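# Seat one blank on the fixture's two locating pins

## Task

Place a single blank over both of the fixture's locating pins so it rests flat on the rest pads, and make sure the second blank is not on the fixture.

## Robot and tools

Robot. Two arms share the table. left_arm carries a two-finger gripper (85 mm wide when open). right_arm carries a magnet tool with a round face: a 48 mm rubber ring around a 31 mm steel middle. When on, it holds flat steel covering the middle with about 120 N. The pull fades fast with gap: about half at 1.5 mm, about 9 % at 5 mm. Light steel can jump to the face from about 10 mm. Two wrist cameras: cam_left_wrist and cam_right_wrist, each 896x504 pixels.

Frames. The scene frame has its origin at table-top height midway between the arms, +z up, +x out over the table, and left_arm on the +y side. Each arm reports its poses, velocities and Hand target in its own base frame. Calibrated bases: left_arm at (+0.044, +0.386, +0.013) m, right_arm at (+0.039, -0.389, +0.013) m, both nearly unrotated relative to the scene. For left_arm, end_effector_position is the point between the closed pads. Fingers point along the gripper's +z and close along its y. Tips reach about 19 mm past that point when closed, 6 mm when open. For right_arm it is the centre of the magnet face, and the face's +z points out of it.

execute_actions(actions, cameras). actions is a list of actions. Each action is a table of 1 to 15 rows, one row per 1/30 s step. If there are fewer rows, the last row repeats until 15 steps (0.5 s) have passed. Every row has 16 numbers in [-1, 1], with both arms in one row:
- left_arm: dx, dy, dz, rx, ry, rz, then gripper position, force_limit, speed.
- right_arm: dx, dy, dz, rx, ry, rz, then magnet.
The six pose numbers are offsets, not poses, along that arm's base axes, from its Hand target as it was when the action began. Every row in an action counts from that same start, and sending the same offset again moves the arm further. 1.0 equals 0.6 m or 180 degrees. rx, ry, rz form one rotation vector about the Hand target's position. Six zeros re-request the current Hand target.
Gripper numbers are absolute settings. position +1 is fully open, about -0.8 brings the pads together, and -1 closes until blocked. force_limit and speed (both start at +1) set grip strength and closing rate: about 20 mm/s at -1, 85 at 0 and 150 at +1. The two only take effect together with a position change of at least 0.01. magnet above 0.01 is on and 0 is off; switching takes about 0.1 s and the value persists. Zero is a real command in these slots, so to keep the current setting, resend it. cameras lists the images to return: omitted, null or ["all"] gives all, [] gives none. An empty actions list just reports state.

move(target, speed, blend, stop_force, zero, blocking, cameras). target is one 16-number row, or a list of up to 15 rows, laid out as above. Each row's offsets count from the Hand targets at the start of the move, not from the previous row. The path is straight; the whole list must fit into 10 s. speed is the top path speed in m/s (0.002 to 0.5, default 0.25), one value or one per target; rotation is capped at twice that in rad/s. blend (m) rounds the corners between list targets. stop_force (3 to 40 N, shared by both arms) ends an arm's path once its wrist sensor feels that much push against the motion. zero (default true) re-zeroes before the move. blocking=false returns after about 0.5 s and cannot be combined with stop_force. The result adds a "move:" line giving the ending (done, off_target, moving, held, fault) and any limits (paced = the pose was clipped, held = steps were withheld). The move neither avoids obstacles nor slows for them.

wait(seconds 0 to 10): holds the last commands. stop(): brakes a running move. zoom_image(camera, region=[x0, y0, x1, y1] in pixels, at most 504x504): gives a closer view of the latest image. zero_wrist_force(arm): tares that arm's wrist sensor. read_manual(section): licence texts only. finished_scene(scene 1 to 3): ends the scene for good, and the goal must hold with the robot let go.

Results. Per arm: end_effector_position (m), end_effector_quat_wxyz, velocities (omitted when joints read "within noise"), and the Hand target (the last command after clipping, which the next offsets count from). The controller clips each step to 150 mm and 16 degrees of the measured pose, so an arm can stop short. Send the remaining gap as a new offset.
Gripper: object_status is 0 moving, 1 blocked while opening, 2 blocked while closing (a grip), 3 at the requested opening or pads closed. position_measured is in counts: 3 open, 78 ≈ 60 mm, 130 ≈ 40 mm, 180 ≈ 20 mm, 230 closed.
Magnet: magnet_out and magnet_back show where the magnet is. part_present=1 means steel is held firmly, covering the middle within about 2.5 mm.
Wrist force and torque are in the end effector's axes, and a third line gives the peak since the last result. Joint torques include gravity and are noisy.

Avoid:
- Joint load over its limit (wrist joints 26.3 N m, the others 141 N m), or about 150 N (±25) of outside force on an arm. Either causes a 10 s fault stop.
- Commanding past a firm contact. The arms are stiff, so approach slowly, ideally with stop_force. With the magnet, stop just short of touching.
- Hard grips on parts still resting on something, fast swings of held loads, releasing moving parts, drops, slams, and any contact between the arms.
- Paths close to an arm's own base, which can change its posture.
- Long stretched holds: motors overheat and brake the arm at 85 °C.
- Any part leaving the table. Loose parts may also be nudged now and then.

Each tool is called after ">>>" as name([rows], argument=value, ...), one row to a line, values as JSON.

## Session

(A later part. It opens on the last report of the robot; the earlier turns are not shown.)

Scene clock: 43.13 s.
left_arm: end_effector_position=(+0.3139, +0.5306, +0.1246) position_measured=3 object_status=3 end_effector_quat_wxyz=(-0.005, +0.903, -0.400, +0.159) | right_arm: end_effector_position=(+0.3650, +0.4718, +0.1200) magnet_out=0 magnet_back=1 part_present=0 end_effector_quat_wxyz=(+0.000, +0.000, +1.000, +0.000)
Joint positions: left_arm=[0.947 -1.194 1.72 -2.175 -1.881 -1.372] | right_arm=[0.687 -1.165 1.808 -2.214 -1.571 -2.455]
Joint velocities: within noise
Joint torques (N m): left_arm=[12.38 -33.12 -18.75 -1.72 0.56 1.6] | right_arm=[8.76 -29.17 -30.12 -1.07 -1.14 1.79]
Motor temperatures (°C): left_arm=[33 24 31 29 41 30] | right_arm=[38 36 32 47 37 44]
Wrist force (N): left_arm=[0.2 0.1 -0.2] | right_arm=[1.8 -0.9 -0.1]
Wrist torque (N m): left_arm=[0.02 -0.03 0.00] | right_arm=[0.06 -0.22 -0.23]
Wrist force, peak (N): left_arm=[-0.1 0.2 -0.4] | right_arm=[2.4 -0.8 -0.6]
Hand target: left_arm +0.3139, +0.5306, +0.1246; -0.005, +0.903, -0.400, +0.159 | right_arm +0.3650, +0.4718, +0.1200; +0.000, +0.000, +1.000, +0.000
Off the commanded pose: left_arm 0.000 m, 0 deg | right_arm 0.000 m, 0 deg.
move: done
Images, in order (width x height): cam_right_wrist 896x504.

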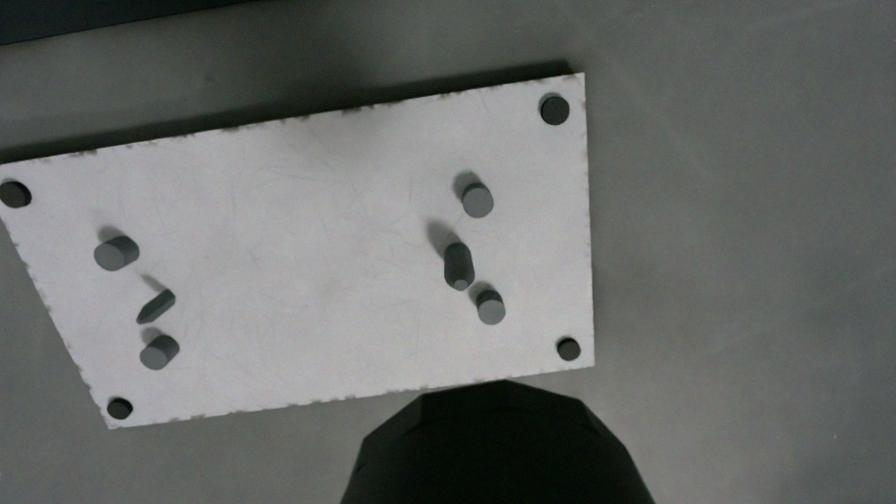

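>>> move([
  [0,0,0,0,0,0,1,1,1,0,0,-0.0667,0,0,0,0],
], speed=0.2, cameras=["cam_right_wrist"])

>>> zoom_image(camera="cam_right_wrist", region=[386, 226, 526, 366])

>>> zoom_image(camera="cam_right_wrist", region=[0, 260, 140, 400])

Scene clock: 45.23 s.
left_arm: end_effector_position=(+0.3139, +0.5306, +0.1246) position_measured=3 object_status=3 end_effector_quat_wxyz=(-0.005, +0.903, -0.400, +0.159) | right_arm: end_effector_position=(+0.3650, +0.4718, +0.0801) magnet_out=0 magnet_back=1 part_present=0 end_effector_quat_wxyz=(+0.000, +0.000, +1.000, +0.000)
Joint positions: left_arm=[0.947 -1.194 1.72 -2.175 -1.881 -1.372] | right_arm=[0.687 -1.104 1.841 -2.309 -1.571 -2.455]
Joint velocities: within noise
Joint torques (N m): left_arm=[13.03 -33.2 -17.83 -1.52 0.28 1.31] | right_arm=[0.19 -30.46 -9.86 -4.67 -0.94 0.04]
Motor temperatures (°C): left_arm=[33 24 31 29 41 30] | right_arm=[38 36 32 47 37 44]
Wrist force (N): left_arm=[0.1 0.1 -0.2] | right_arm=[2.1 -0.8 -0.4]
Wrist torque (N m): left_arm=[0.02 -0.02 0.00] | right_arm=[0.05 -0.24 -0.26]
Wrist force, peak (N): left_arm=[0.2 -0.2 -0.4] | right_arm=[2.1 -0.8 -0.4]
Hand target: left_arm +0.3139, +0.5306, +0.1246; -0.005, +0.903, -0.400, +0.159 | right_arm +0.3650, +0.4718, +0.0800; +0.000, +0.000, +1.000, +0.000
Off the commanded pose: left_arm 0.000 m, 0 deg | right_arm 0.000 m, 0 deg.
move: done
Images, in order (width x height): cam_right_wrist 896x504.

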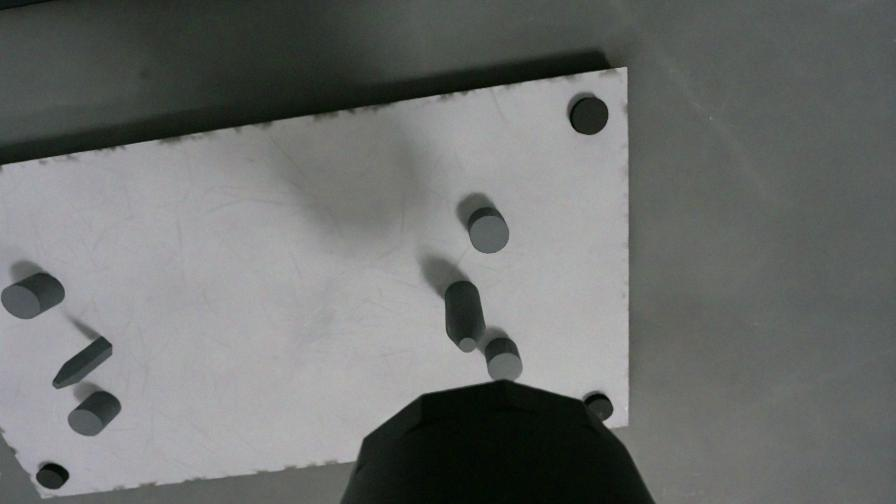

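Scaled by 3.600 from the camera's 896x504 image, which has a finer 1280x720 frame.

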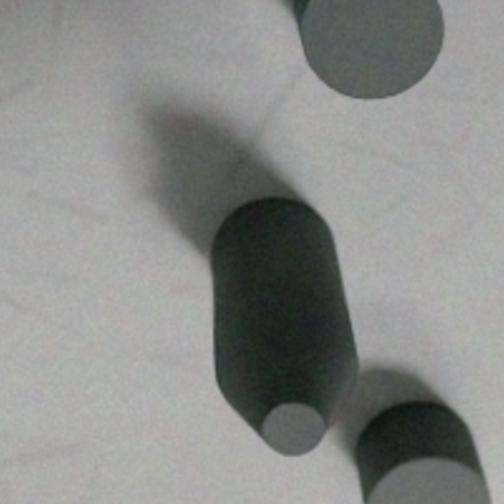

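Scaled by 3.600 from the camera's 896x504 image, which has a finer 1280x720 frame.

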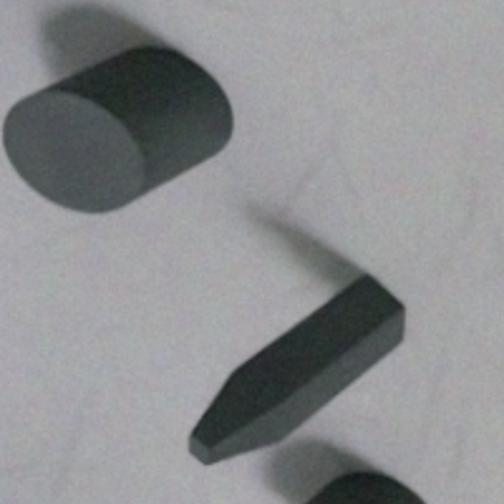

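>>> move([
  [0,0,0,0,0,0,1,1,1,0.0316,-0.3683,-0.05,0,0,-0.5,0],
], speed=0.25, cameras=["cam_right_wrist"])

>>> zoom_image(camera="cam_right_wrist", region=[181, 256, 321, 396])

>>> zoom_image(camera="cam_right_wrist", region=[610, 252, 750, 392])

Scene clock: 52.10 s.
left_arm: end_effector_position=(+0.3139, +0.5306, +0.1246) position_measured=3 object_status=3 end_effector_quat_wxyz=(-0.005, +0.903, -0.400, +0.159) | right_arm: end_effector_position=(+0.3840, +0.2509, +0.0500) magnet_out=0 magnet_back=1 part_present=0 end_effector_quat_wxyz=(+0.000, +0.707, +0.707, +0.000)
Joint positions: left_arm=[0.947 -1.194 1.72 -2.175 -1.881 -1.372] | right_arm=[0.284 -1.292 2.26 -2.539 -1.571 -1.287]
Joint velocities: within noise
Joint torques (N m): left_arm=[11.91 -32.54 -18.24 -1.46 0.63 1.42] | right_arm=[-7.8 -34.98 -6.81 -4.56 -1.44 1.47]
Motor temperatures (°C): left_arm=[33 24 31 29 41 30] | right_arm=[38 36 32 47 36 44]
Wrist force (N): left_arm=[0.3 0.2 0.0] | right_arm=[1.9 -0.7 -0.4]
Wrist torque (N m): left_arm=[0.03 -0.04 0.00] | right_arm=[0.05 -0.24 -0.25]
Wrist force, peak (N): left_arm=[0.0 0.0 -0.5] | right_arm=[2.2 -0.9 -0.4]
Hand target: left_arm +0.3139, +0.5306, +0.1246; -0.005, +0.903, -0.400, +0.159 | right_arm +0.3840, +0.2509, +0.0500; +0.000, +0.707, +0.707, +0.000
Off the commanded pose: left_arm 0.000 m, 0 deg | right_arm 0.000 m, 0 deg.
move: done
Images, in order (width x height): cam_right_wrist 896x504.

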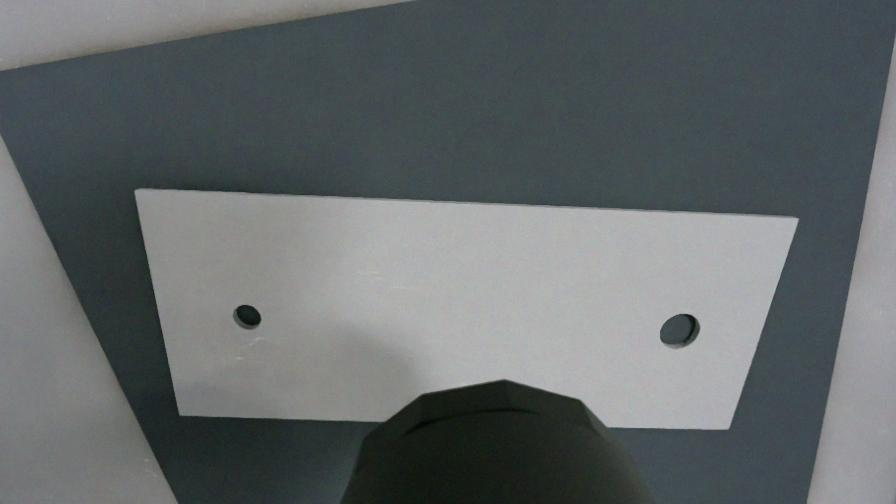

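Scaled by 3.600 from the camera's 896x504 image, which has a finer 1280x720 frame.

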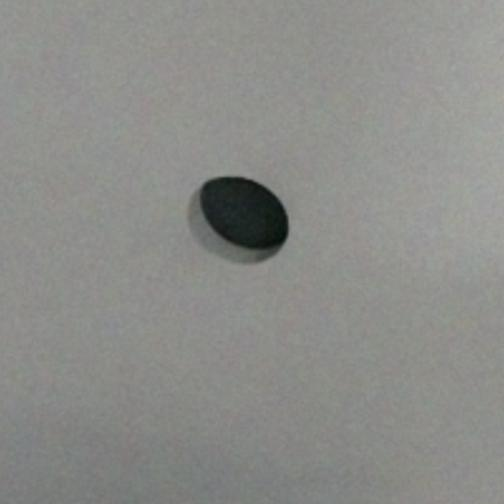

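Scaled by 3.600 from the camera's 896x504 image, which has a finer 1280x720 frame.

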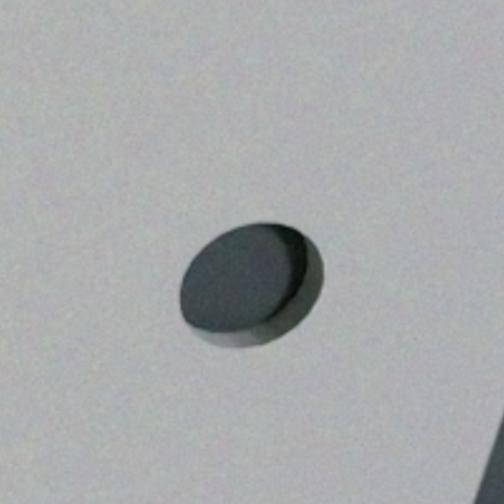

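>>> move([
  [0,0,0,0,0,0,1,1,1,0,0,-0.06,0,0,0,0],
], speed=0.1, cameras=["cam_right_wrist"])

>>> move([
  [0,0,0,0,0,0,1,1,1,0,0,-0.0467,0,0,0,0],
], speed=0.006, stop_force=3, cameras=["cam_right_wrist"])

Scene clock: 53.37 s.
left_arm: end_effector_position=(+0.3139, +0.5306, +0.1246) position_measured=3 object_status=3 end_effector_quat_wxyz=(-0.005, +0.903, -0.400, +0.159) | right_arm: end_effector_position=(+0.3840, +0.2508, +0.0141) magnet_out=0 magnet_back=1 part_present=0 end_effector_quat_wxyz=(+0.000, +0.707, +0.707, +0.000)
Joint positions: left_arm=[0.947 -1.194 1.72 -2.175 -1.881 -1.372] | right_arm=[0.284 -1.198 2.279 -2.652 -1.571 -1.287]
Joint velocities: within noise
Joint torques (N m): left_arm=[11.73 -31.81 -18.16 -1.47 0.53 1.42] | right_arm=[7.34 -19.5 -3.51 -4.58 -1.15 -0.01]
Motor temperatures (°C): left_arm=[33 24 31 29 41 30] | right_arm=[38 36 32 47 36 44]
Wrist force (N): left_arm=[-0.1 0.2 -0.2] | right_arm=[1.8 -0.7 -0.5]
Wrist torque (N m): left_arm=[0.03 0.01 0.00] | right_arm=[0.08 -0.22 -0.26]
Wrist force, peak (N): left_arm=[0.2 0.2 -0.3] | right_arm=[1.8 -0.6 -1.4]
Hand target: left_arm +0.3139, +0.5306, +0.1246; -0.005, +0.903, -0.400, +0.159 | right_arm +0.3840, +0.2509, +0.0140; +0.000, +0.707, +0.707, +0.000
Off the commanded pose: left_arm 0.000 m, 0 deg | right_arm 0.000 m, 0 deg.
move: done
Images, in order (width x height): cam_right_wrist 896x504.

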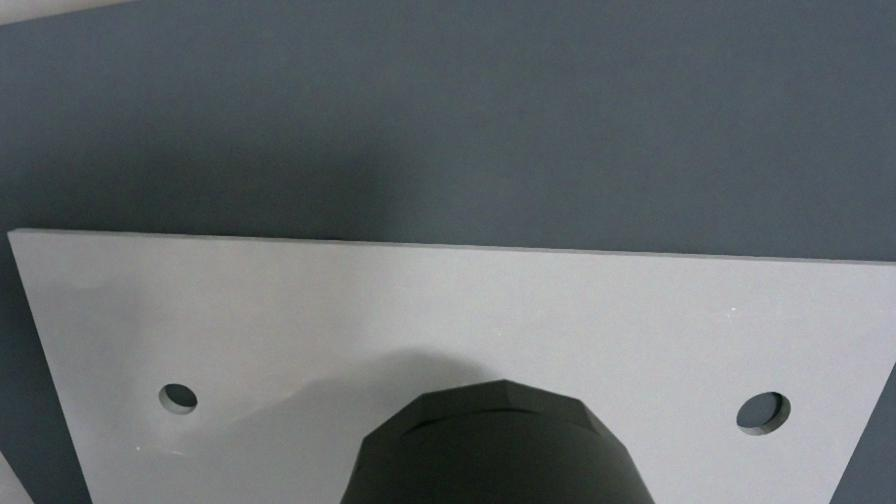

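Scene clock: 58.13 s.
left_arm: end_effector_position=(+0.3139, +0.5306, +0.1246) position_measured=3 object_status=3 end_effector_quat_wxyz=(-0.005, +0.903, -0.400, +0.159) | right_arm: end_effector_position=(+0.3839, +0.2509, -0.0082) magnet_out=0 magnet_back=1 part_present=0 end_effector_quat_wxyz=(+0.000, +0.707, +0.707, +0.000)
Joint positions: left_arm=[0.947 -1.194 1.72 -2.175 -1.881 -1.372] | right_arm=[0.284 -1.136 2.286 -2.721 -1.571 -1.287]
Joint velocities: within noise
Joint torques (N m): left_arm=[12.04 -33.18 -18.47 -1.44 0.49 1.26] | right_arm=[6.73 -35.55 -10.02 -0.74 1.1 1.78]
Motor temperatures (°C): left_arm=[33 24 31 29 41 30] | right_arm=[38 36 32 47 36 44]
Wrist force (N): left_arm=[-0.1 0.1 -0.1] | right_arm=[2.2 0.0 -3.8]
Wrist torque (N m): left_arm=[0.01 0.02 0.00] | right_arm=[0.02 -0.22 -0.26]
Wrist force, peak (N): left_arm=[0.0 0.1 -0.5] | right_arm=[-0.6 -6.5 -23.9]
Hand target: left_arm +0.3139, +0.5306, +0.1246; -0.005, +0.903, -0.400, +0.159 | right_arm +0.3840, +0.2509, -0.0082; +0.000, +0.707, +0.707, +0.000 (not the last commanded pose)
Off the commanded pose: left_arm 0.000 m, 0 deg | right_arm 0.006 m, 0 deg.
move: contact (right_arm)
Images, in order (width x height): cam_right_wrist 896x504.

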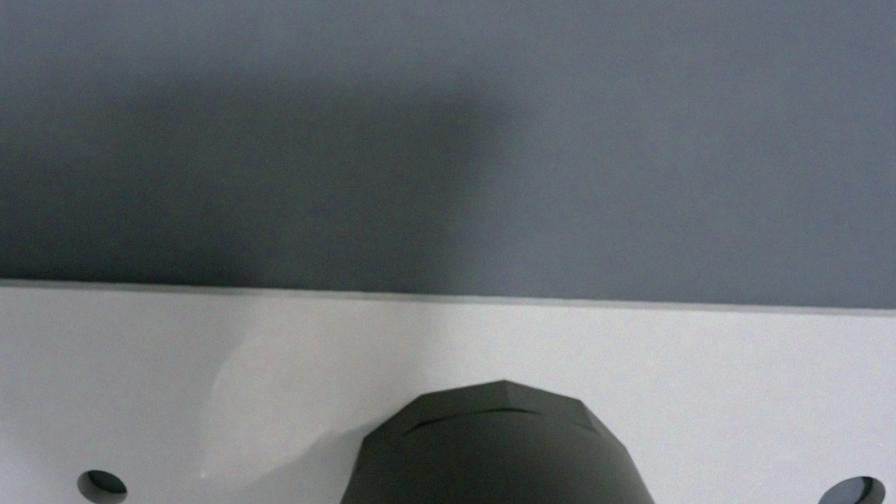

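>>> execute_actions([
  [[0,0,0,0,0,0,1,1,1,0,0,0,0,0,0,1]],
], cameras=["cam_right_wrist"])

>>> zoom_image(camera="cam_right_wrist", region=[40, 424, 160, 504])

>>> zoom_image(camera="cam_right_wrist", region=[776, 424, 896, 504])

Scene clock: 59.03 s.
left_arm: end_effector_position=(+0.3139, +0.5306, +0.1246) position_measured=3 object_status=3 end_effector_quat_wxyz=(-0.005, +0.903, -0.400, +0.159) | right_arm: end_effector_position=(+0.3839, +0.2509, -0.0082) magnet_out=1 magnet_back=0 part_present=1 end_effector_quat_wxyz=(+0.000, +0.707, +0.707, +0.000)
Joint positions: left_arm=[0.947 -1.194 1.72 -2.175 -1.881 -1.372] | right_arm=[0.284 -1.136 2.286 -2.721 -1.571 -1.287]
Joint velocities: within noise
Joint torques (N m): left_arm=[11.95 -32.69 -17.86 -1.63 0.7 1.31] | right_arm=[6.01 -34.61 -20.12 -3.12 1.11 1.57]
Motor temperatures (°C): left_arm=[33 24 31 29 41 30] | right_arm=[38 36 32 47 36 44]
Wrist force (N): left_arm=[0.1 0.0 -0.3] | right_arm=[1.9 -0.8 1.8]
Wrist torque (N m): left_arm=[0.00 -0.02 0.00] | right_arm=[0.07 -0.23 -0.26]
Wrist force, peak (N): left_arm=[0.2 0.1 -0.3] | right_arm=[1.9 -0.9 -4.1]
Hand target: left_arm +0.3139, +0.5306, +0.1246; -0.005, +0.903, -0.400, +0.159 | right_arm +0.3840, +0.2509, -0.0082; +0.000, +0.707, +0.707, +0.000
Off the commanded pose: left_arm 0.000 m, 0 deg | right_arm 0.000 m, 0 deg.
Images, in order (width x height): cam_right_wrist 896x504.

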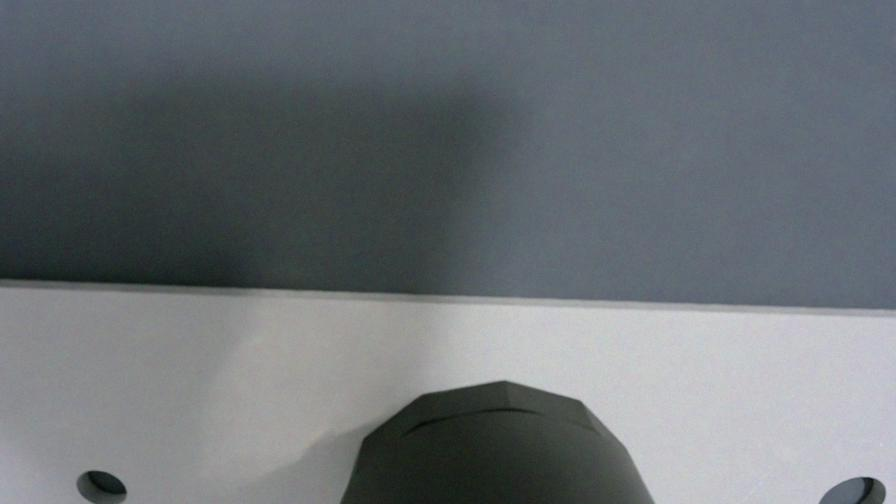

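Scaled by 4.200 from the camera's 896x504 image, which has a finer 1280x720 frame.

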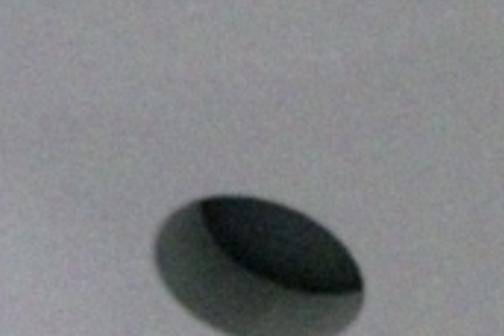

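Scaled by 4.200 from the camera's 896x504 image, which has a finer 1280x720 frame.

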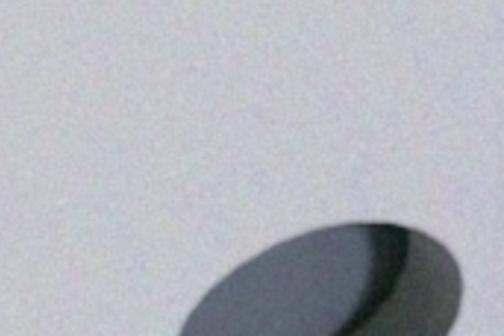

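>>> execute_actions([
  [[0,0,0,0,0,0,1,1,1,0,0,0,0,0,0,0]],
], cameras=[])

>>> move([
  [0,0,0,0,0,0,1,1,1,0,0,0.13,0,0,0,0],
], speed=0.1, cameras=["cam_right_wrist"])

Scene clock: 62.50 s.
left_arm: end_effector_position=(+0.3139, +0.5306, +0.1246) position_measured=3 object_status=3 end_effector_quat_wxyz=(-0.005, +0.903, -0.400, +0.159) | right_arm: end_effector_position=(+0.3840, +0.2509, -0.0082) magnet_out=0 magnet_back=1 part_present=0 end_effector_quat_wxyz=(+0.000, +0.707, +0.707, +0.000)
Joint positions: left_arm=[0.947 -1.194 1.72 -2.175 -1.881 -1.372] | right_arm=[0.284 -1.136 2.286 -2.721 -1.571 -1.287]
Joint velocities: within noise
Joint torques (N m): left_arm=[12.07 -32.95 -18.01 -1.54 0.4 1.28] | right_arm=[0.7 -30.53 -19.4 -2.71 1.1 1.66]
Motor temperatures (°C): left_arm=[33 24 31 29 41 30] | right_arm=[38 36 32 47 36 44]
Wrist force (N): left_arm=[0.1 0.0 -0.2] | right_arm=[1.4 -1.3 -3.8]
Wrist torque (N m): left_arm=[0.00 -0.01 0.00] | right_arm=[0.02 -0.20 -0.26]
Wrist force, peak (N): left_arm=[0.1 0.2 -0.4] | right_arm=[1.4 -2.3 -5.1]
Hand target: left_arm +0.3139, +0.5306, +0.1246; -0.005, +0.903, -0.400, +0.159 | right_arm +0.3840, +0.2509, -0.0082; +0.000, +0.707, +0.707, +0.000
Off the commanded pose: left_arm 0.000 m, 0 deg | right_arm 0.000 m, 0 deg.
No camera images: "cameras" was empty.

Scene clock: 63.90 s.
left_arm: end_effector_position=(+0.3139, +0.5306, +0.1246) position_measured=3 object_status=3 end_effector_quat_wxyz=(-0.005, +0.903, -0.400, +0.159) | right_arm: end_effector_position=(+0.3839, +0.2509, +0.0697) magnet_out=0 magnet_back=1 part_present=0 end_effector_quat_wxyz=(+0.000, +0.707, +0.707, +0.000)
Joint positions: left_arm=[0.947 -1.194 1.72 -2.175 -1.881 -1.372] | right_arm=[0.284 -1.341 2.246 -2.476 -1.571 -1.287]
Joint velocities: within noise
Joint torques (N m): left_arm=[13.44 -33.1 -18.6 -1.66 0.31 1.26] | right_arm=[-7.2 -33.15 -26.65 -1.03 0.27 -1.81]
Motor temperatures (°C): left_arm=[33 24 31 29 41 30] | right_arm=[38 36 32 47 36 44]
Wrist force (N): left_arm=[0.1 0.0 -0.3] | right_arm=[1.7 -0.9 -0.4]
Wrist torque (N m): left_arm=[0.00 -0.02 0.00] | right_arm=[0.08 -0.19 -0.29]
Wrist force, peak (N): left_arm=[0.1 0.2 -0.3] | right_arm=[1.6 -1.1 -3.0]
Hand target: left_arm +0.3139, +0.5306, +0.1246; -0.005, +0.903, -0.400, +0.159 | right_arm +0.3840, +0.2509, +0.0698; +0.000, +0.707, +0.707, +0.000
Off the commanded pose: left_arm 0.000 m, 0 deg | right_arm 0.000 m, 0 deg.
move: done
Images, in order (width x height): cam_right_wrist 896x504.

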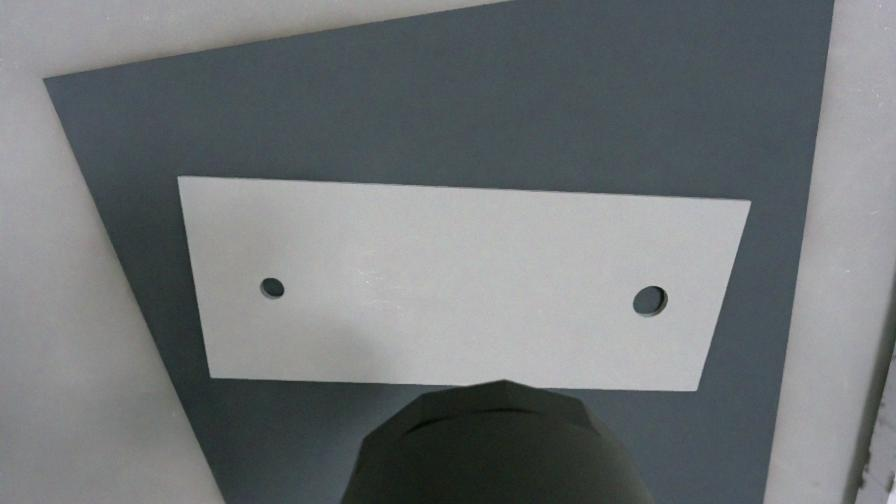

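>>> zoom_image(camera="cam_right_wrist", region=[202, 218, 342, 358])

>>> zoom_image(camera="cam_right_wrist", region=[580, 231, 720, 371])

Scaled by 3.600 from the camera's 896x504 image, which has a finer 1280x720 frame.

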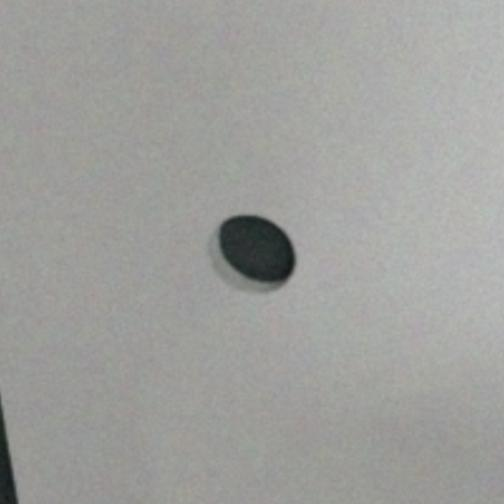

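Scaled by 3.600 from the camera's 896x504 image, which has a finer 1280x720 frame.

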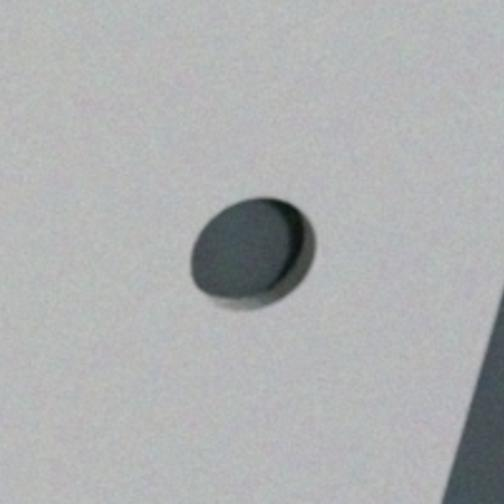

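>>> move([
  [0,0,0,0,0,0,1,1,1,0.0722,0.3912,0.0337,0,0,0.5622,0],
], speed=0.25, cameras=["cam_right_wrist"])

>>> zoom_image(camera="cam_right_wrist", region=[181, 216, 321, 356])

>>> zoom_image(camera="cam_right_wrist", region=[580, 241, 720, 381])

Scene clock: 68.73 s.
left_arm: end_effector_position=(+0.3139, +0.5306, +0.1246) position_measured=3 object_status=3 end_effector_quat_wxyz=(-0.005, +0.903, -0.400, +0.159) | right_arm: end_effector_position=(+0.4273, +0.4855, +0.0900) magnet_out=0 magnet_back=1 part_present=0 end_effector_quat_wxyz=(+0.000, -0.098, +0.995, +0.000)
Joint positions: left_arm=[0.947 -1.194 1.72 -2.175 -1.881 -1.372] | right_arm=[0.642 -1.024 1.674 -2.222 -1.571 -2.695]
Joint velocities: within noise
Joint torques (N m): left_arm=[12.83 -32.93 -18.21 -1.43 0.39 1.21] | right_arm=[8.42 -33.56 -31.09 -1.02 1.18 -1.95]
Motor temperatures (°C): left_arm=[33 24 31 29 41 30] | right_arm=[38 36 32 47 36 44]
Wrist force (N): left_arm=[0.0 0.1 -0.2] | right_arm=[1.3 -0.8 -0.2]
Wrist torque (N m): left_arm=[0.02 0.00 0.00] | right_arm=[0.06 -0.17 -0.21]
Wrist force, peak (N): left_arm=[0.4 0.1 -0.3] | right_arm=[2.2 -0.9 -0.6]
Hand target: left_arm +0.3139, +0.5306, +0.1246; -0.005, +0.903, -0.400, +0.159 | right_arm +0.4273, +0.4856, +0.0900; +0.000, -0.098, +0.995, +0.000
Off the commanded pose: left_arm 0.000 m, 0 deg | right_arm 0.000 m, 0 deg.
move: done
Images, in order (width x height): cam_right_wrist 896x504.

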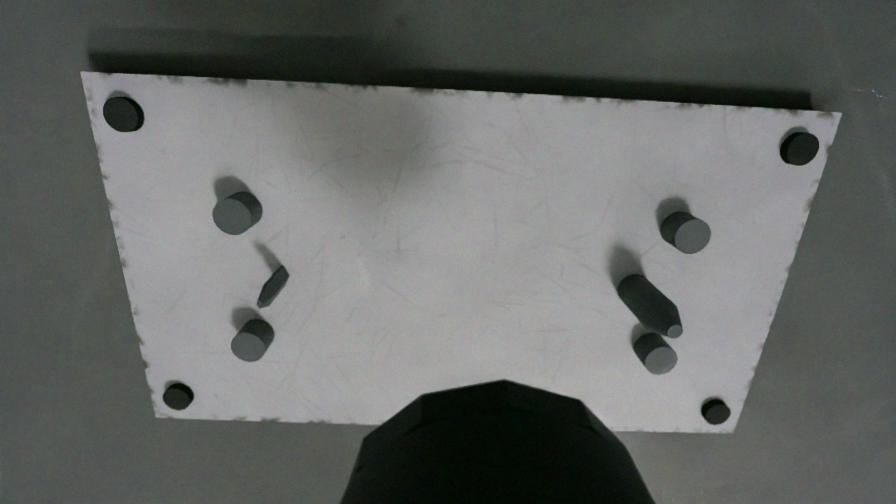

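Scaled by 3.600 from the camera's 896x504 image, which has a finer 1280x720 frame.

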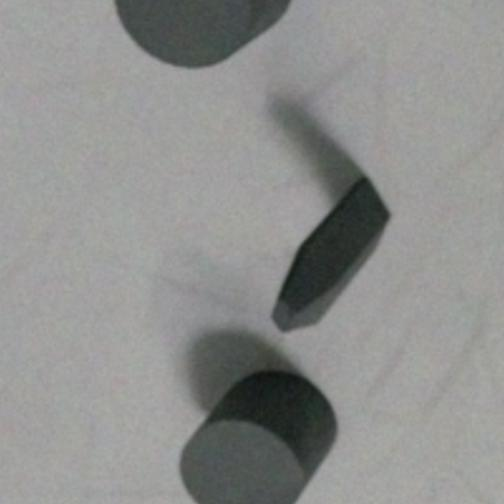

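Scaled by 3.600 from the camera's 896x504 image, which has a finer 1280x720 frame.

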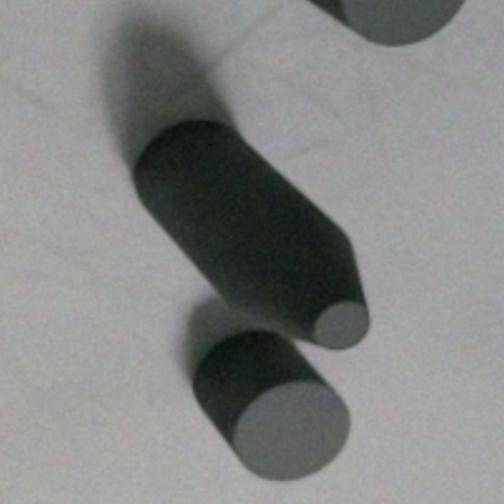

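>>> zoom_image(camera="cam_right_wrist", region=[245, 255, 305, 315])

>>> zoom_image(camera="cam_right_wrist", region=[605, 265, 695, 355])

Scaled by 8.400 from the camera's 896x504 image, which has a finer 1280x720 frame.

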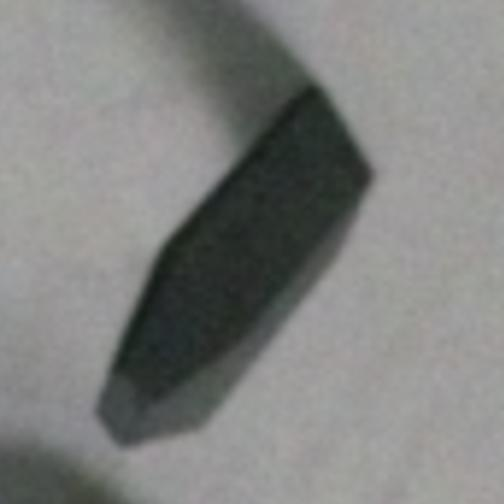

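Scaled by 5.600 from the camera's 896x504 image, which has a finer 1280x720 frame.

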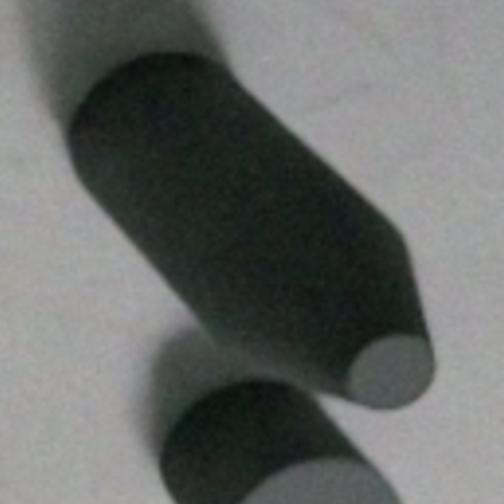

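>>> move([
  [0,0,0,0,0,0,1,1,1,0,0,0,0,0,-0.5,0],
  [0,0,0,0,0,0,1,1,1,0,0,0,0,0,-1.0,0],
], speed=0.5, cameras=["cam_right_wrist"])

>>> zoom_image(camera="cam_right_wrist", region=[595, 255, 665, 325])

>>> zoom_image(camera="cam_right_wrist", region=[200, 230, 300, 330])

Scene clock: 74.67 s.
left_arm: end_effector_position=(+0.3139, +0.5306, +0.1246) position_measured=3 object_status=3 end_effector_quat_wxyz=(-0.005, +0.903, -0.400, +0.159) | right_arm: end_effector_position=(+0.4273, +0.4856, +0.0900) magnet_out=0 magnet_back=1 part_present=0 end_effector_quat_wxyz=(+0.000, +0.995, +0.098, +0.000)
Joint positions: left_arm=[0.947 -1.194 1.72 -2.175 -1.881 -1.372] | right_arm=[0.642 -1.024 1.674 -2.22 -1.571 0.445]
Joint velocities: within noise
Joint torques (N m): left_arm=[12.38 -31.76 -18.25 -1.38 0.35 1.24] | right_arm=[8 -34.78 -29.38 -1.2 -1.42 1.49]
Motor temperatures (°C): left_arm=[33 24 31 29 41 30] | right_arm=[38 36 32 47 36 44]
Wrist force (N): left_arm=[0.1 0.0 -0.1] | right_arm=[1.6 -0.7 -0.2]
Wrist torque (N m): left_arm=[-0.01 -0.02 0.00] | right_arm=[0.07 -0.19 -0.22]
Wrist force, peak (N): left_arm=[0.3 0.0 -0.3] | right_arm=[1.6 -1.1 -0.3]
Hand target: left_arm +0.3139, +0.5306, +0.1246; -0.005, +0.903, -0.400, +0.159 | right_arm +0.4273, +0.4856, +0.0900; +0.000, +0.995, +0.098, +0.000
Off the commanded pose: left_arm 0.000 m, 0 deg | right_arm 0.000 m, 0 deg.
move: done
Images, in order (width x height): cam_right_wrist 896x504.

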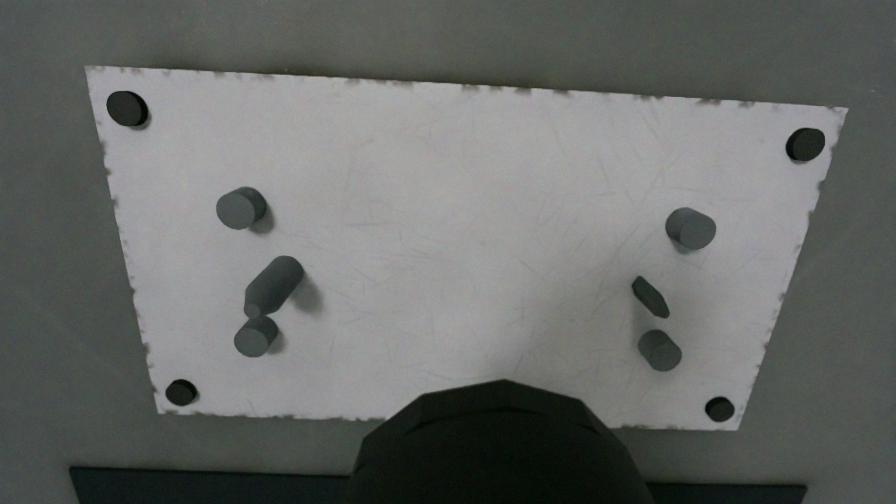

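Scaled by 7.200 from the camera's 896x504 image, which has a finer 1280x720 frame.

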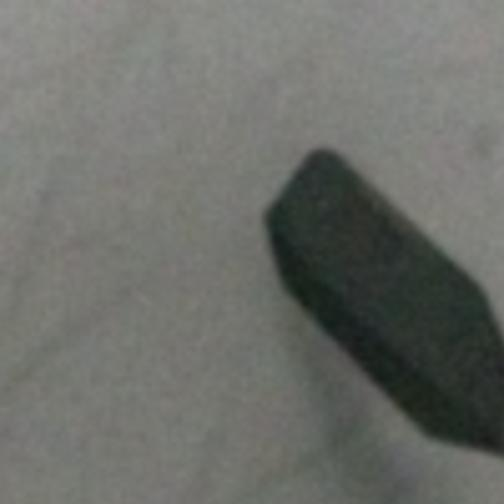

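Scaled by 5.040 from the camera's 896x504 image, which has a finer 1280x720 frame.

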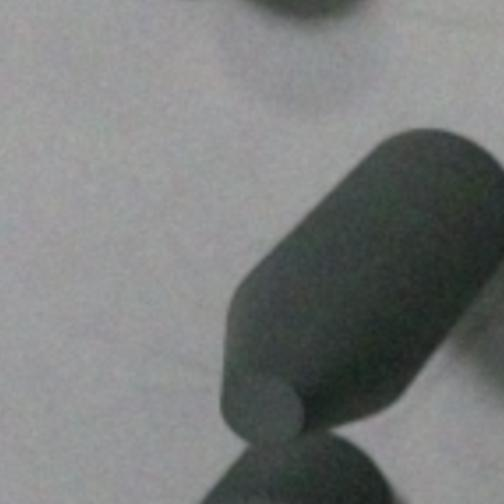

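>>> zoom_image(camera="cam_right_wrist", region=[230, 240, 320, 330])

>>> zoom_image(camera="cam_right_wrist", region=[620, 265, 680, 325])

Scaled by 5.600 from the camera's 896x504 image, which has a finer 1280x720 frame.

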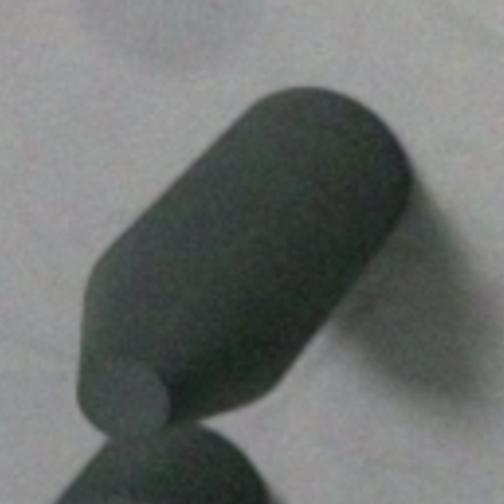

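Scaled by 8.400 from the camera's 896x504 image, which has a finer 1280x720 frame.

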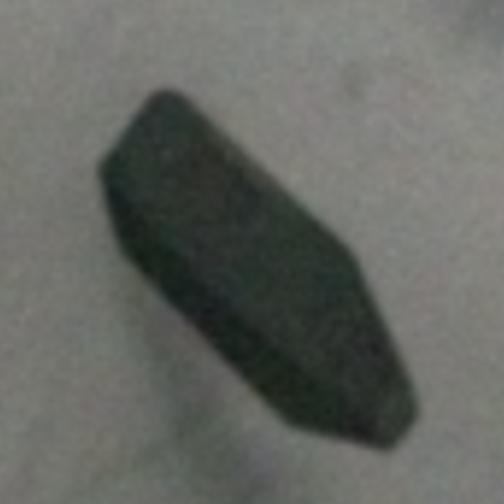

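>>> zoom_image(camera="cam_right_wrist", region=[195, 165, 295, 265])

>>> zoom_image(camera="cam_right_wrist", region=[640, 180, 740, 280])

Scaled by 5.040 from the camera's 896x504 image, which has a finer 1280x720 frame.

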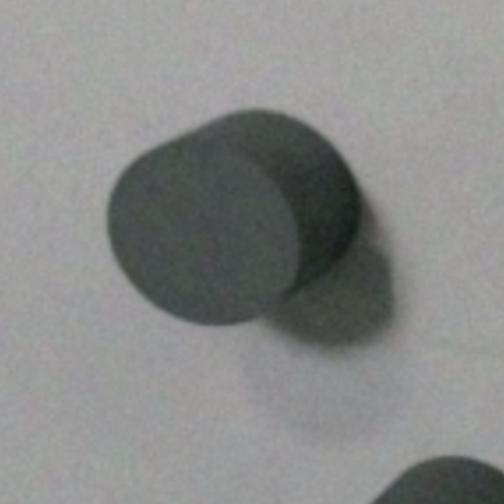

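Scaled by 5.040 from the camera's 896x504 image, which has a finer 1280x720 frame.

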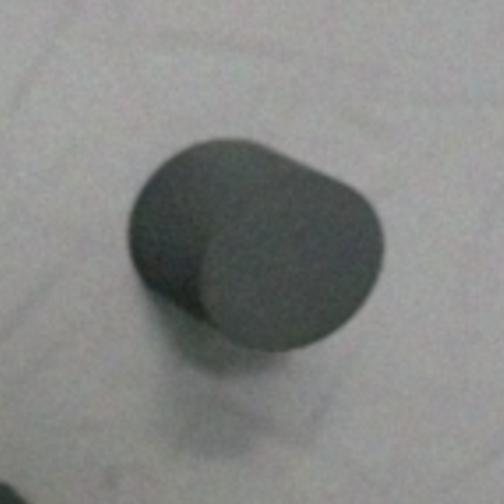

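>>> move([
  [0,0,0,0,0,0,1,1,1,-0.0722,-0.3912,-0.1,0,0,0.4378,0],
], speed=0.25, cameras=["cam_right_wrist"])

>>> zoom_image(camera="cam_right_wrist", region=[140, 286, 280, 426])

>>> zoom_image(camera="cam_right_wrist", region=[650, 300, 790, 440])

Scene clock: 81.17 s.
left_arm: end_effector_position=(+0.3139, +0.5306, +0.1246) position_measured=3 object_status=3 end_effector_quat_wxyz=(-0.005, +0.903, -0.400, +0.159) | right_arm: end_effector_position=(+0.3840, +0.2509, +0.0300) magnet_out=0 magnet_back=1 part_present=0 end_effector_quat_wxyz=(+0.000, +0.707, +0.707, +0.000)
Joint positions: left_arm=[0.947 -1.194 1.72 -2.175 -1.881 -1.372] | right_arm=[0.284 -1.241 2.272 -2.602 -1.571 -1.287]
Joint velocities: within noise
Joint torques (N m): left_arm=[11.79 -31.96 -18.58 -1.19 0.42 1.22] | right_arm=[-8.13 -36.34 -3.58 -4.66 1.49 -2.03]
Motor temperatures (°C): left_arm=[33 24 31 29 41 30] | right_arm=[38 36 32 47 36 44]
Wrist force (N): left_arm=[0.1 -0.1 0.0] | right_arm=[1.9 -0.7 -0.5]
Wrist torque (N m): left_arm=[-0.01 -0.01 0.00] | right_arm=[0.05 -0.23 -0.25]
Wrist force, peak (N): left_arm=[0.1 0.2 -0.4] | right_arm=[2.1 -1.1 -1.0]
Hand target: left_arm +0.3139, +0.5306, +0.1246; -0.005, +0.903, -0.400, +0.159 | right_arm +0.3840, +0.2509, +0.0300; +0.000, +0.707, +0.707, +0.000
Off the commanded pose: left_arm 0.000 m, 0 deg | right_arm 0.000 m, 0 deg.
move: done
Images, in order (width x height): cam_right_wrist 896x504.

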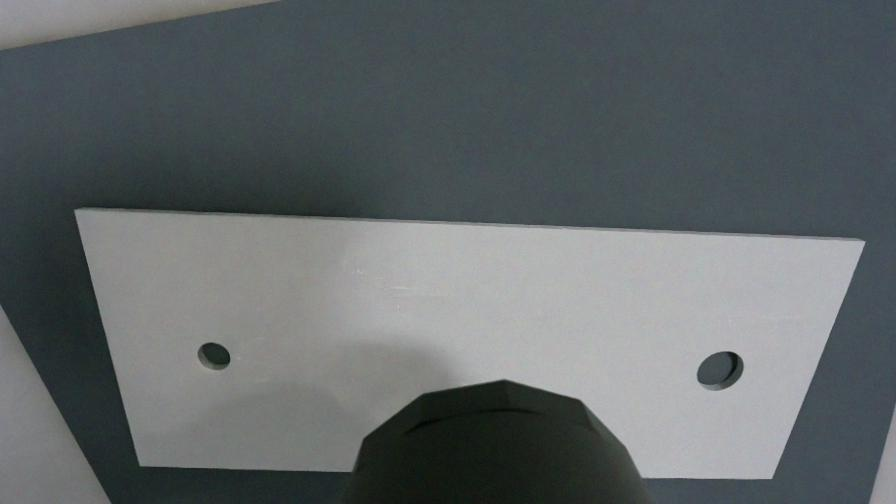

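Scaled by 3.600 from the camera's 896x504 image, which has a finer 1280x720 frame.

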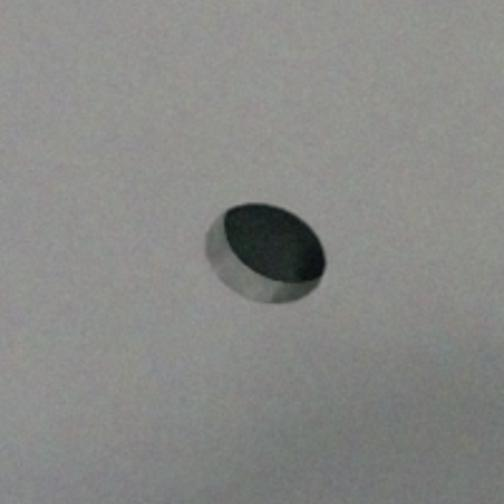

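Scaled by 3.600 from the camera's 896x504 image, which has a finer 1280x720 frame.

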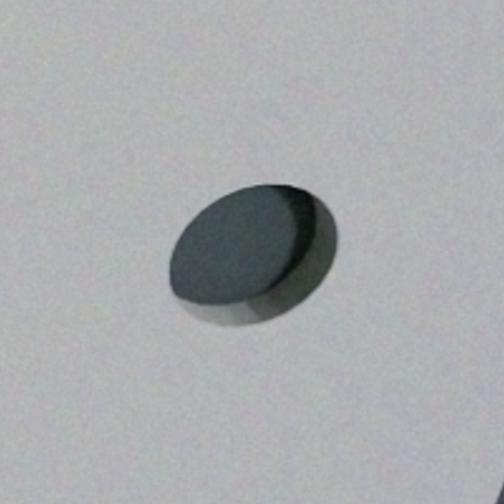

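>>> move([
  [0,0,0,0,0,0,1,1,1,0,0,-0.0583,0,0,0,0],
], speed=0.06, cameras=[])

>>> move([
  [0,0,0,0,0,0,1,1,1,0,0,-0.0060,0,0,0,0],
], speed=0.003, stop_force=3, cameras=[])

>>> execute_actions([
  [[0,0,0,0,0,0,1,1,1,0,0,0,0,0,0,1]],
], cameras=["cam_right_wrist"])

Scene clock: 82.70 s.
left_arm: end_effector_position=(+0.3139, +0.5306, +0.1246) position_measured=3 object_status=3 end_effector_quat_wxyz=(-0.005, +0.903, -0.400, +0.159) | right_arm: end_effector_position=(+0.3840, +0.2508, -0.0049) magnet_out=0 magnet_back=1 part_present=0 end_effector_quat_wxyz=(+0.000, +0.707, +0.707, +0.000)
Joint positions: left_arm=[0.947 -1.194 1.72 -2.175 -1.881 -1.372] | right_arm=[0.284 -1.145 2.285 -2.711 -1.571 -1.287]
Joint velocities: within noise
Joint torques (N m): left_arm=[12.18 -32.46 -19.29 -1.67 0.31 1.05] | right_arm=[2.56 -21.74 -2.59 -4.75 1.12 0.42]
Motor temperatures (°C): left_arm=[33 24 31 29 41 30] | right_arm=[38 36 32 47 36 44]
Wrist force (N): left_arm=[0.1 0.0 -0.1] | right_arm=[1.7 -0.7 -0.4]
Wrist torque (N m): left_arm=[0.00 -0.02 0.00] | right_arm=[0.08 -0.22 -0.26]
Wrist force, peak (N): left_arm=[0.1 0.2 -0.4] | right_arm=[2.1 -0.8 -0.9]
Hand target: left_arm +0.3139, +0.5306, +0.1246; -0.005, +0.903, -0.400, +0.159 | right_arm +0.3840, +0.2509, -0.0050; +0.000, +0.707, +0.707, +0.000
Off the commanded pose: left_arm 0.000 m, 0 deg | right_arm 0.000 m, 0 deg.
move: done
No camera images: "cameras" was empty.

Scene clock: 84.77 s.
left_arm: end_effector_position=(+0.3139, +0.5306, +0.1246) position_measured=3 object_status=3 end_effector_quat_wxyz=(-0.005, +0.903, -0.400, +0.159) | right_arm: end_effector_position=(+0.3840, +0.2509, -0.0082) magnet_out=0 magnet_back=1 part_present=0 end_effector_quat_wxyz=(+0.000, +0.707, +0.707, +0.000)
Joint positions: left_arm=[0.947 -1.194 1.72 -2.175 -1.881 -1.372] | right_arm=[0.284 -1.136 2.286 -2.721 -1.571 -1.287]
Joint velocities: within noise
Joint torques (N m): left_arm=[12.67 -33.1 -19.68 -1.64 0.39 1.18] | right_arm=[8.14 -34.34 -4.39 -0.36 1.22 1.19]
Motor temperatures (°C): left_arm=[33 24 31 29 41 30] | right_arm=[38 36 32 47 36 44]
Wrist force (N): left_arm=[0.1 0.1 -0.1] | right_arm=[2.0 0.1 -5.1]
Wrist torque (N m): left_arm=[0.02 -0.01 0.00] | right_arm=[0.00 -0.17 -0.26]
Wrist force, peak (N): left_arm=[0.2 0.2 -0.3] | right_arm=[0.2 -3.9 -13.7]
Hand target: left_arm +0.3139, +0.5306, +0.1246; -0.005, +0.903, -0.400, +0.159 | right_arm +0.3840, +0.2509, -0.0082; +0.000, +0.707, +0.707, +0.000
Off the commanded pose: left_arm 0.000 m, 0 deg | right_arm 0.000 m, 0 deg.
move: contact (right_arm)
No camera images: "cameras" was empty.

Scene clock: 85.47 s.
left_arm: end_effector_position=(+0.3139, +0.5306, +0.1246) position_measured=3 object_status=3 end_effector_quat_wxyz=(-0.005, +0.903, -0.400, +0.159) | right_arm: end_effector_position=(+0.3839, +0.2509, -0.0082) magnet_out=1 magnet_back=0 part_present=1 end_effector_quat_wxyz=(+0.000, +0.707, +0.707, +0.000)
Joint positions: left_arm=[0.947 -1.194 1.72 -2.175 -1.881 -1.372] | right_arm=[0.284 -1.136 2.286 -2.721 -1.571 -1.287]
Joint velocities: within noise
Joint torques (N m): left_arm=[11.84 -31.53 -20.2 -1.68 0.36 1.46] | right_arm=[7.2 -35.51 -6.73 -4.9 0.96 1.16]
Motor temperatures (°C): left_arm=[33 24 31 29 41 30] | right_arm=[38 36 32 47 36 44]
Wrist force (N): left_arm=[0.2 0.2 -0.2] | right_arm=[1.8 -0.8 2.0]
Wrist torque (N m): left_arm=[0.04 -0.03 0.00] | right_arm=[0.06 -0.22 -0.26]
Wrist force, peak (N): left_arm=[0.2 0.2 -0.2] | right_arm=[1.7 -0.7 -5.3]
Hand target: left_arm +0.3139, +0.5306, +0.1246; -0.005, +0.903, -0.400, +0.159 | right_arm +0.3840, +0.2509, -0.0082; +0.000, +0.707, +0.707, +0.000
Off the commanded pose: left_arm 0.000 m, 0 deg | right_arm 0.000 m, 0 deg.
Images, in order (width x height): cam_right_wrist 896x504.

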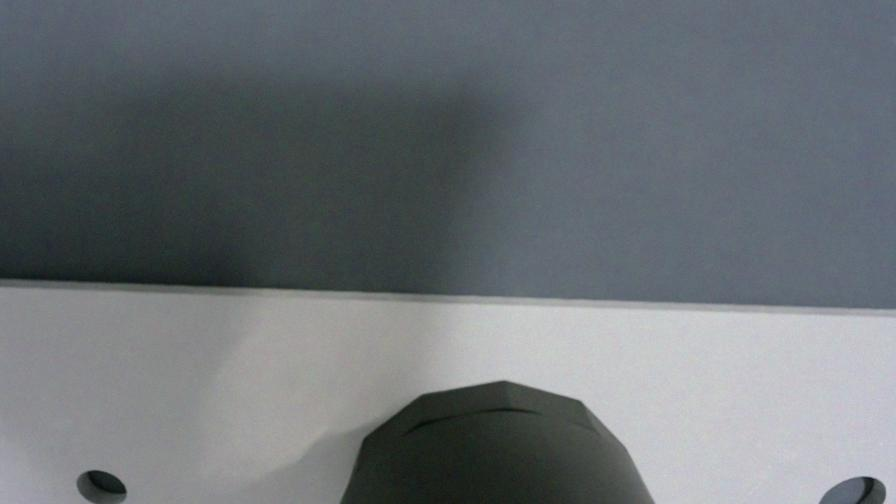

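>>> move([
  [0,0,0,0,0,0,1,1,1,0,0,0.1303,0,0,0,1],
], speed=0.1, cameras=["cam_right_wrist"])

Scene clock: 86.93 s.
left_arm: end_effector_position=(+0.3139, +0.5306, +0.1246) position_measured=3 object_status=3 end_effector_quat_wxyz=(-0.005, +0.903, -0.400, +0.159) | right_arm: end_effector_position=(+0.3840, +0.2509, +0.0699) magnet_out=1 magnet_back=0 part_present=1 end_effector_quat_wxyz=(+0.000, +0.707, +0.707, +0.000)
Joint positions: left_arm=[0.947 -1.194 1.72 -2.175 -1.881 -1.372] | right_arm=[0.284 -1.341 2.246 -2.475 -1.571 -1.287]
Joint velocities: within noise
Joint torques (N m): left_arm=[12.05 -34.09 -19.6 -1.89 0.4 1.21] | right_arm=[-8.02 -34.18 -27.18 -1.53 0.57 -1.89]
Motor temperatures (°C): left_arm=[33 24 31 29 41 30] | right_arm=[38 36 32 47 36 44]
Wrist force (N): left_arm=[0.0 0.2 -0.3] | right_arm=[1.6 -0.9 2.0]
Wrist torque (N m): left_arm=[0.03 -0.01 0.00] | right_arm=[0.07 -0.19 -0.29]
Wrist force, peak (N): left_arm=[0.2 0.2 -0.3] | right_arm=[1.8 -0.9 2.5]
Hand target: left_arm +0.3139, +0.5306, +0.1246; -0.005, +0.903, -0.400, +0.159 | right_arm +0.3840, +0.2509, +0.0700; +0.000, +0.707, +0.707, +0.000
Off the commanded pose: left_arm 0.000 m, 0 deg | right_arm 0.000 m, 0 deg.
move: done
Images, in order (width x height): cam_right_wrist 896x504.

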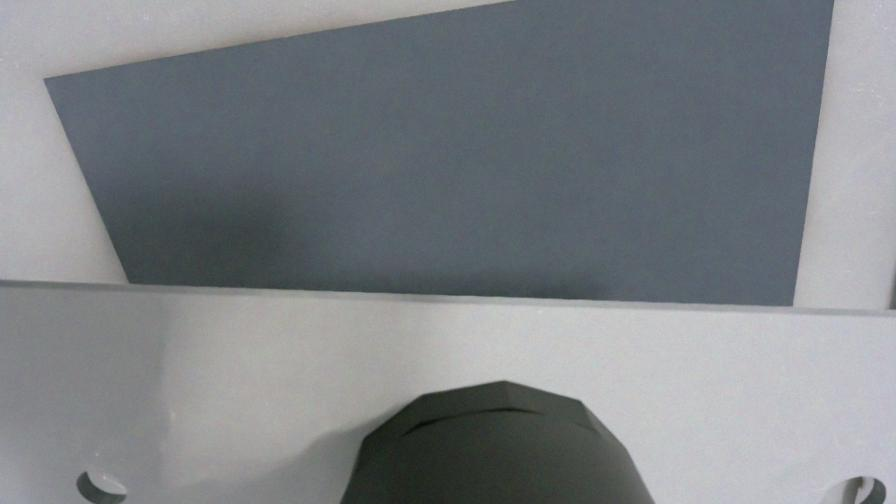

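>>> zoom_image(camera="cam_right_wrist", region=[40, 424, 160, 504])

>>> zoom_image(camera="cam_right_wrist", region=[776, 424, 896, 504])

Scaled by 4.200 from the camera's 896x504 image, which has a finer 1280x720 frame.

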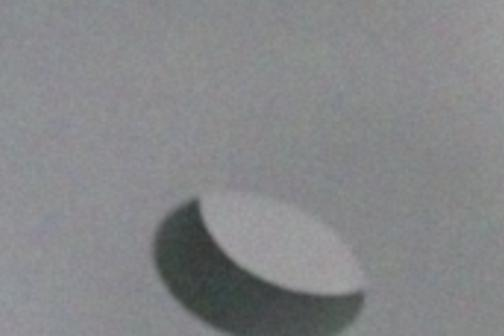

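Scaled by 4.200 from the camera's 896x504 image, which has a finer 1280x720 frame.

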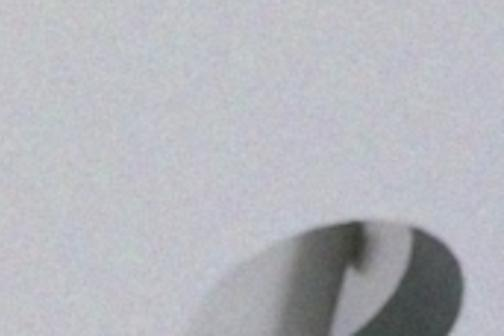

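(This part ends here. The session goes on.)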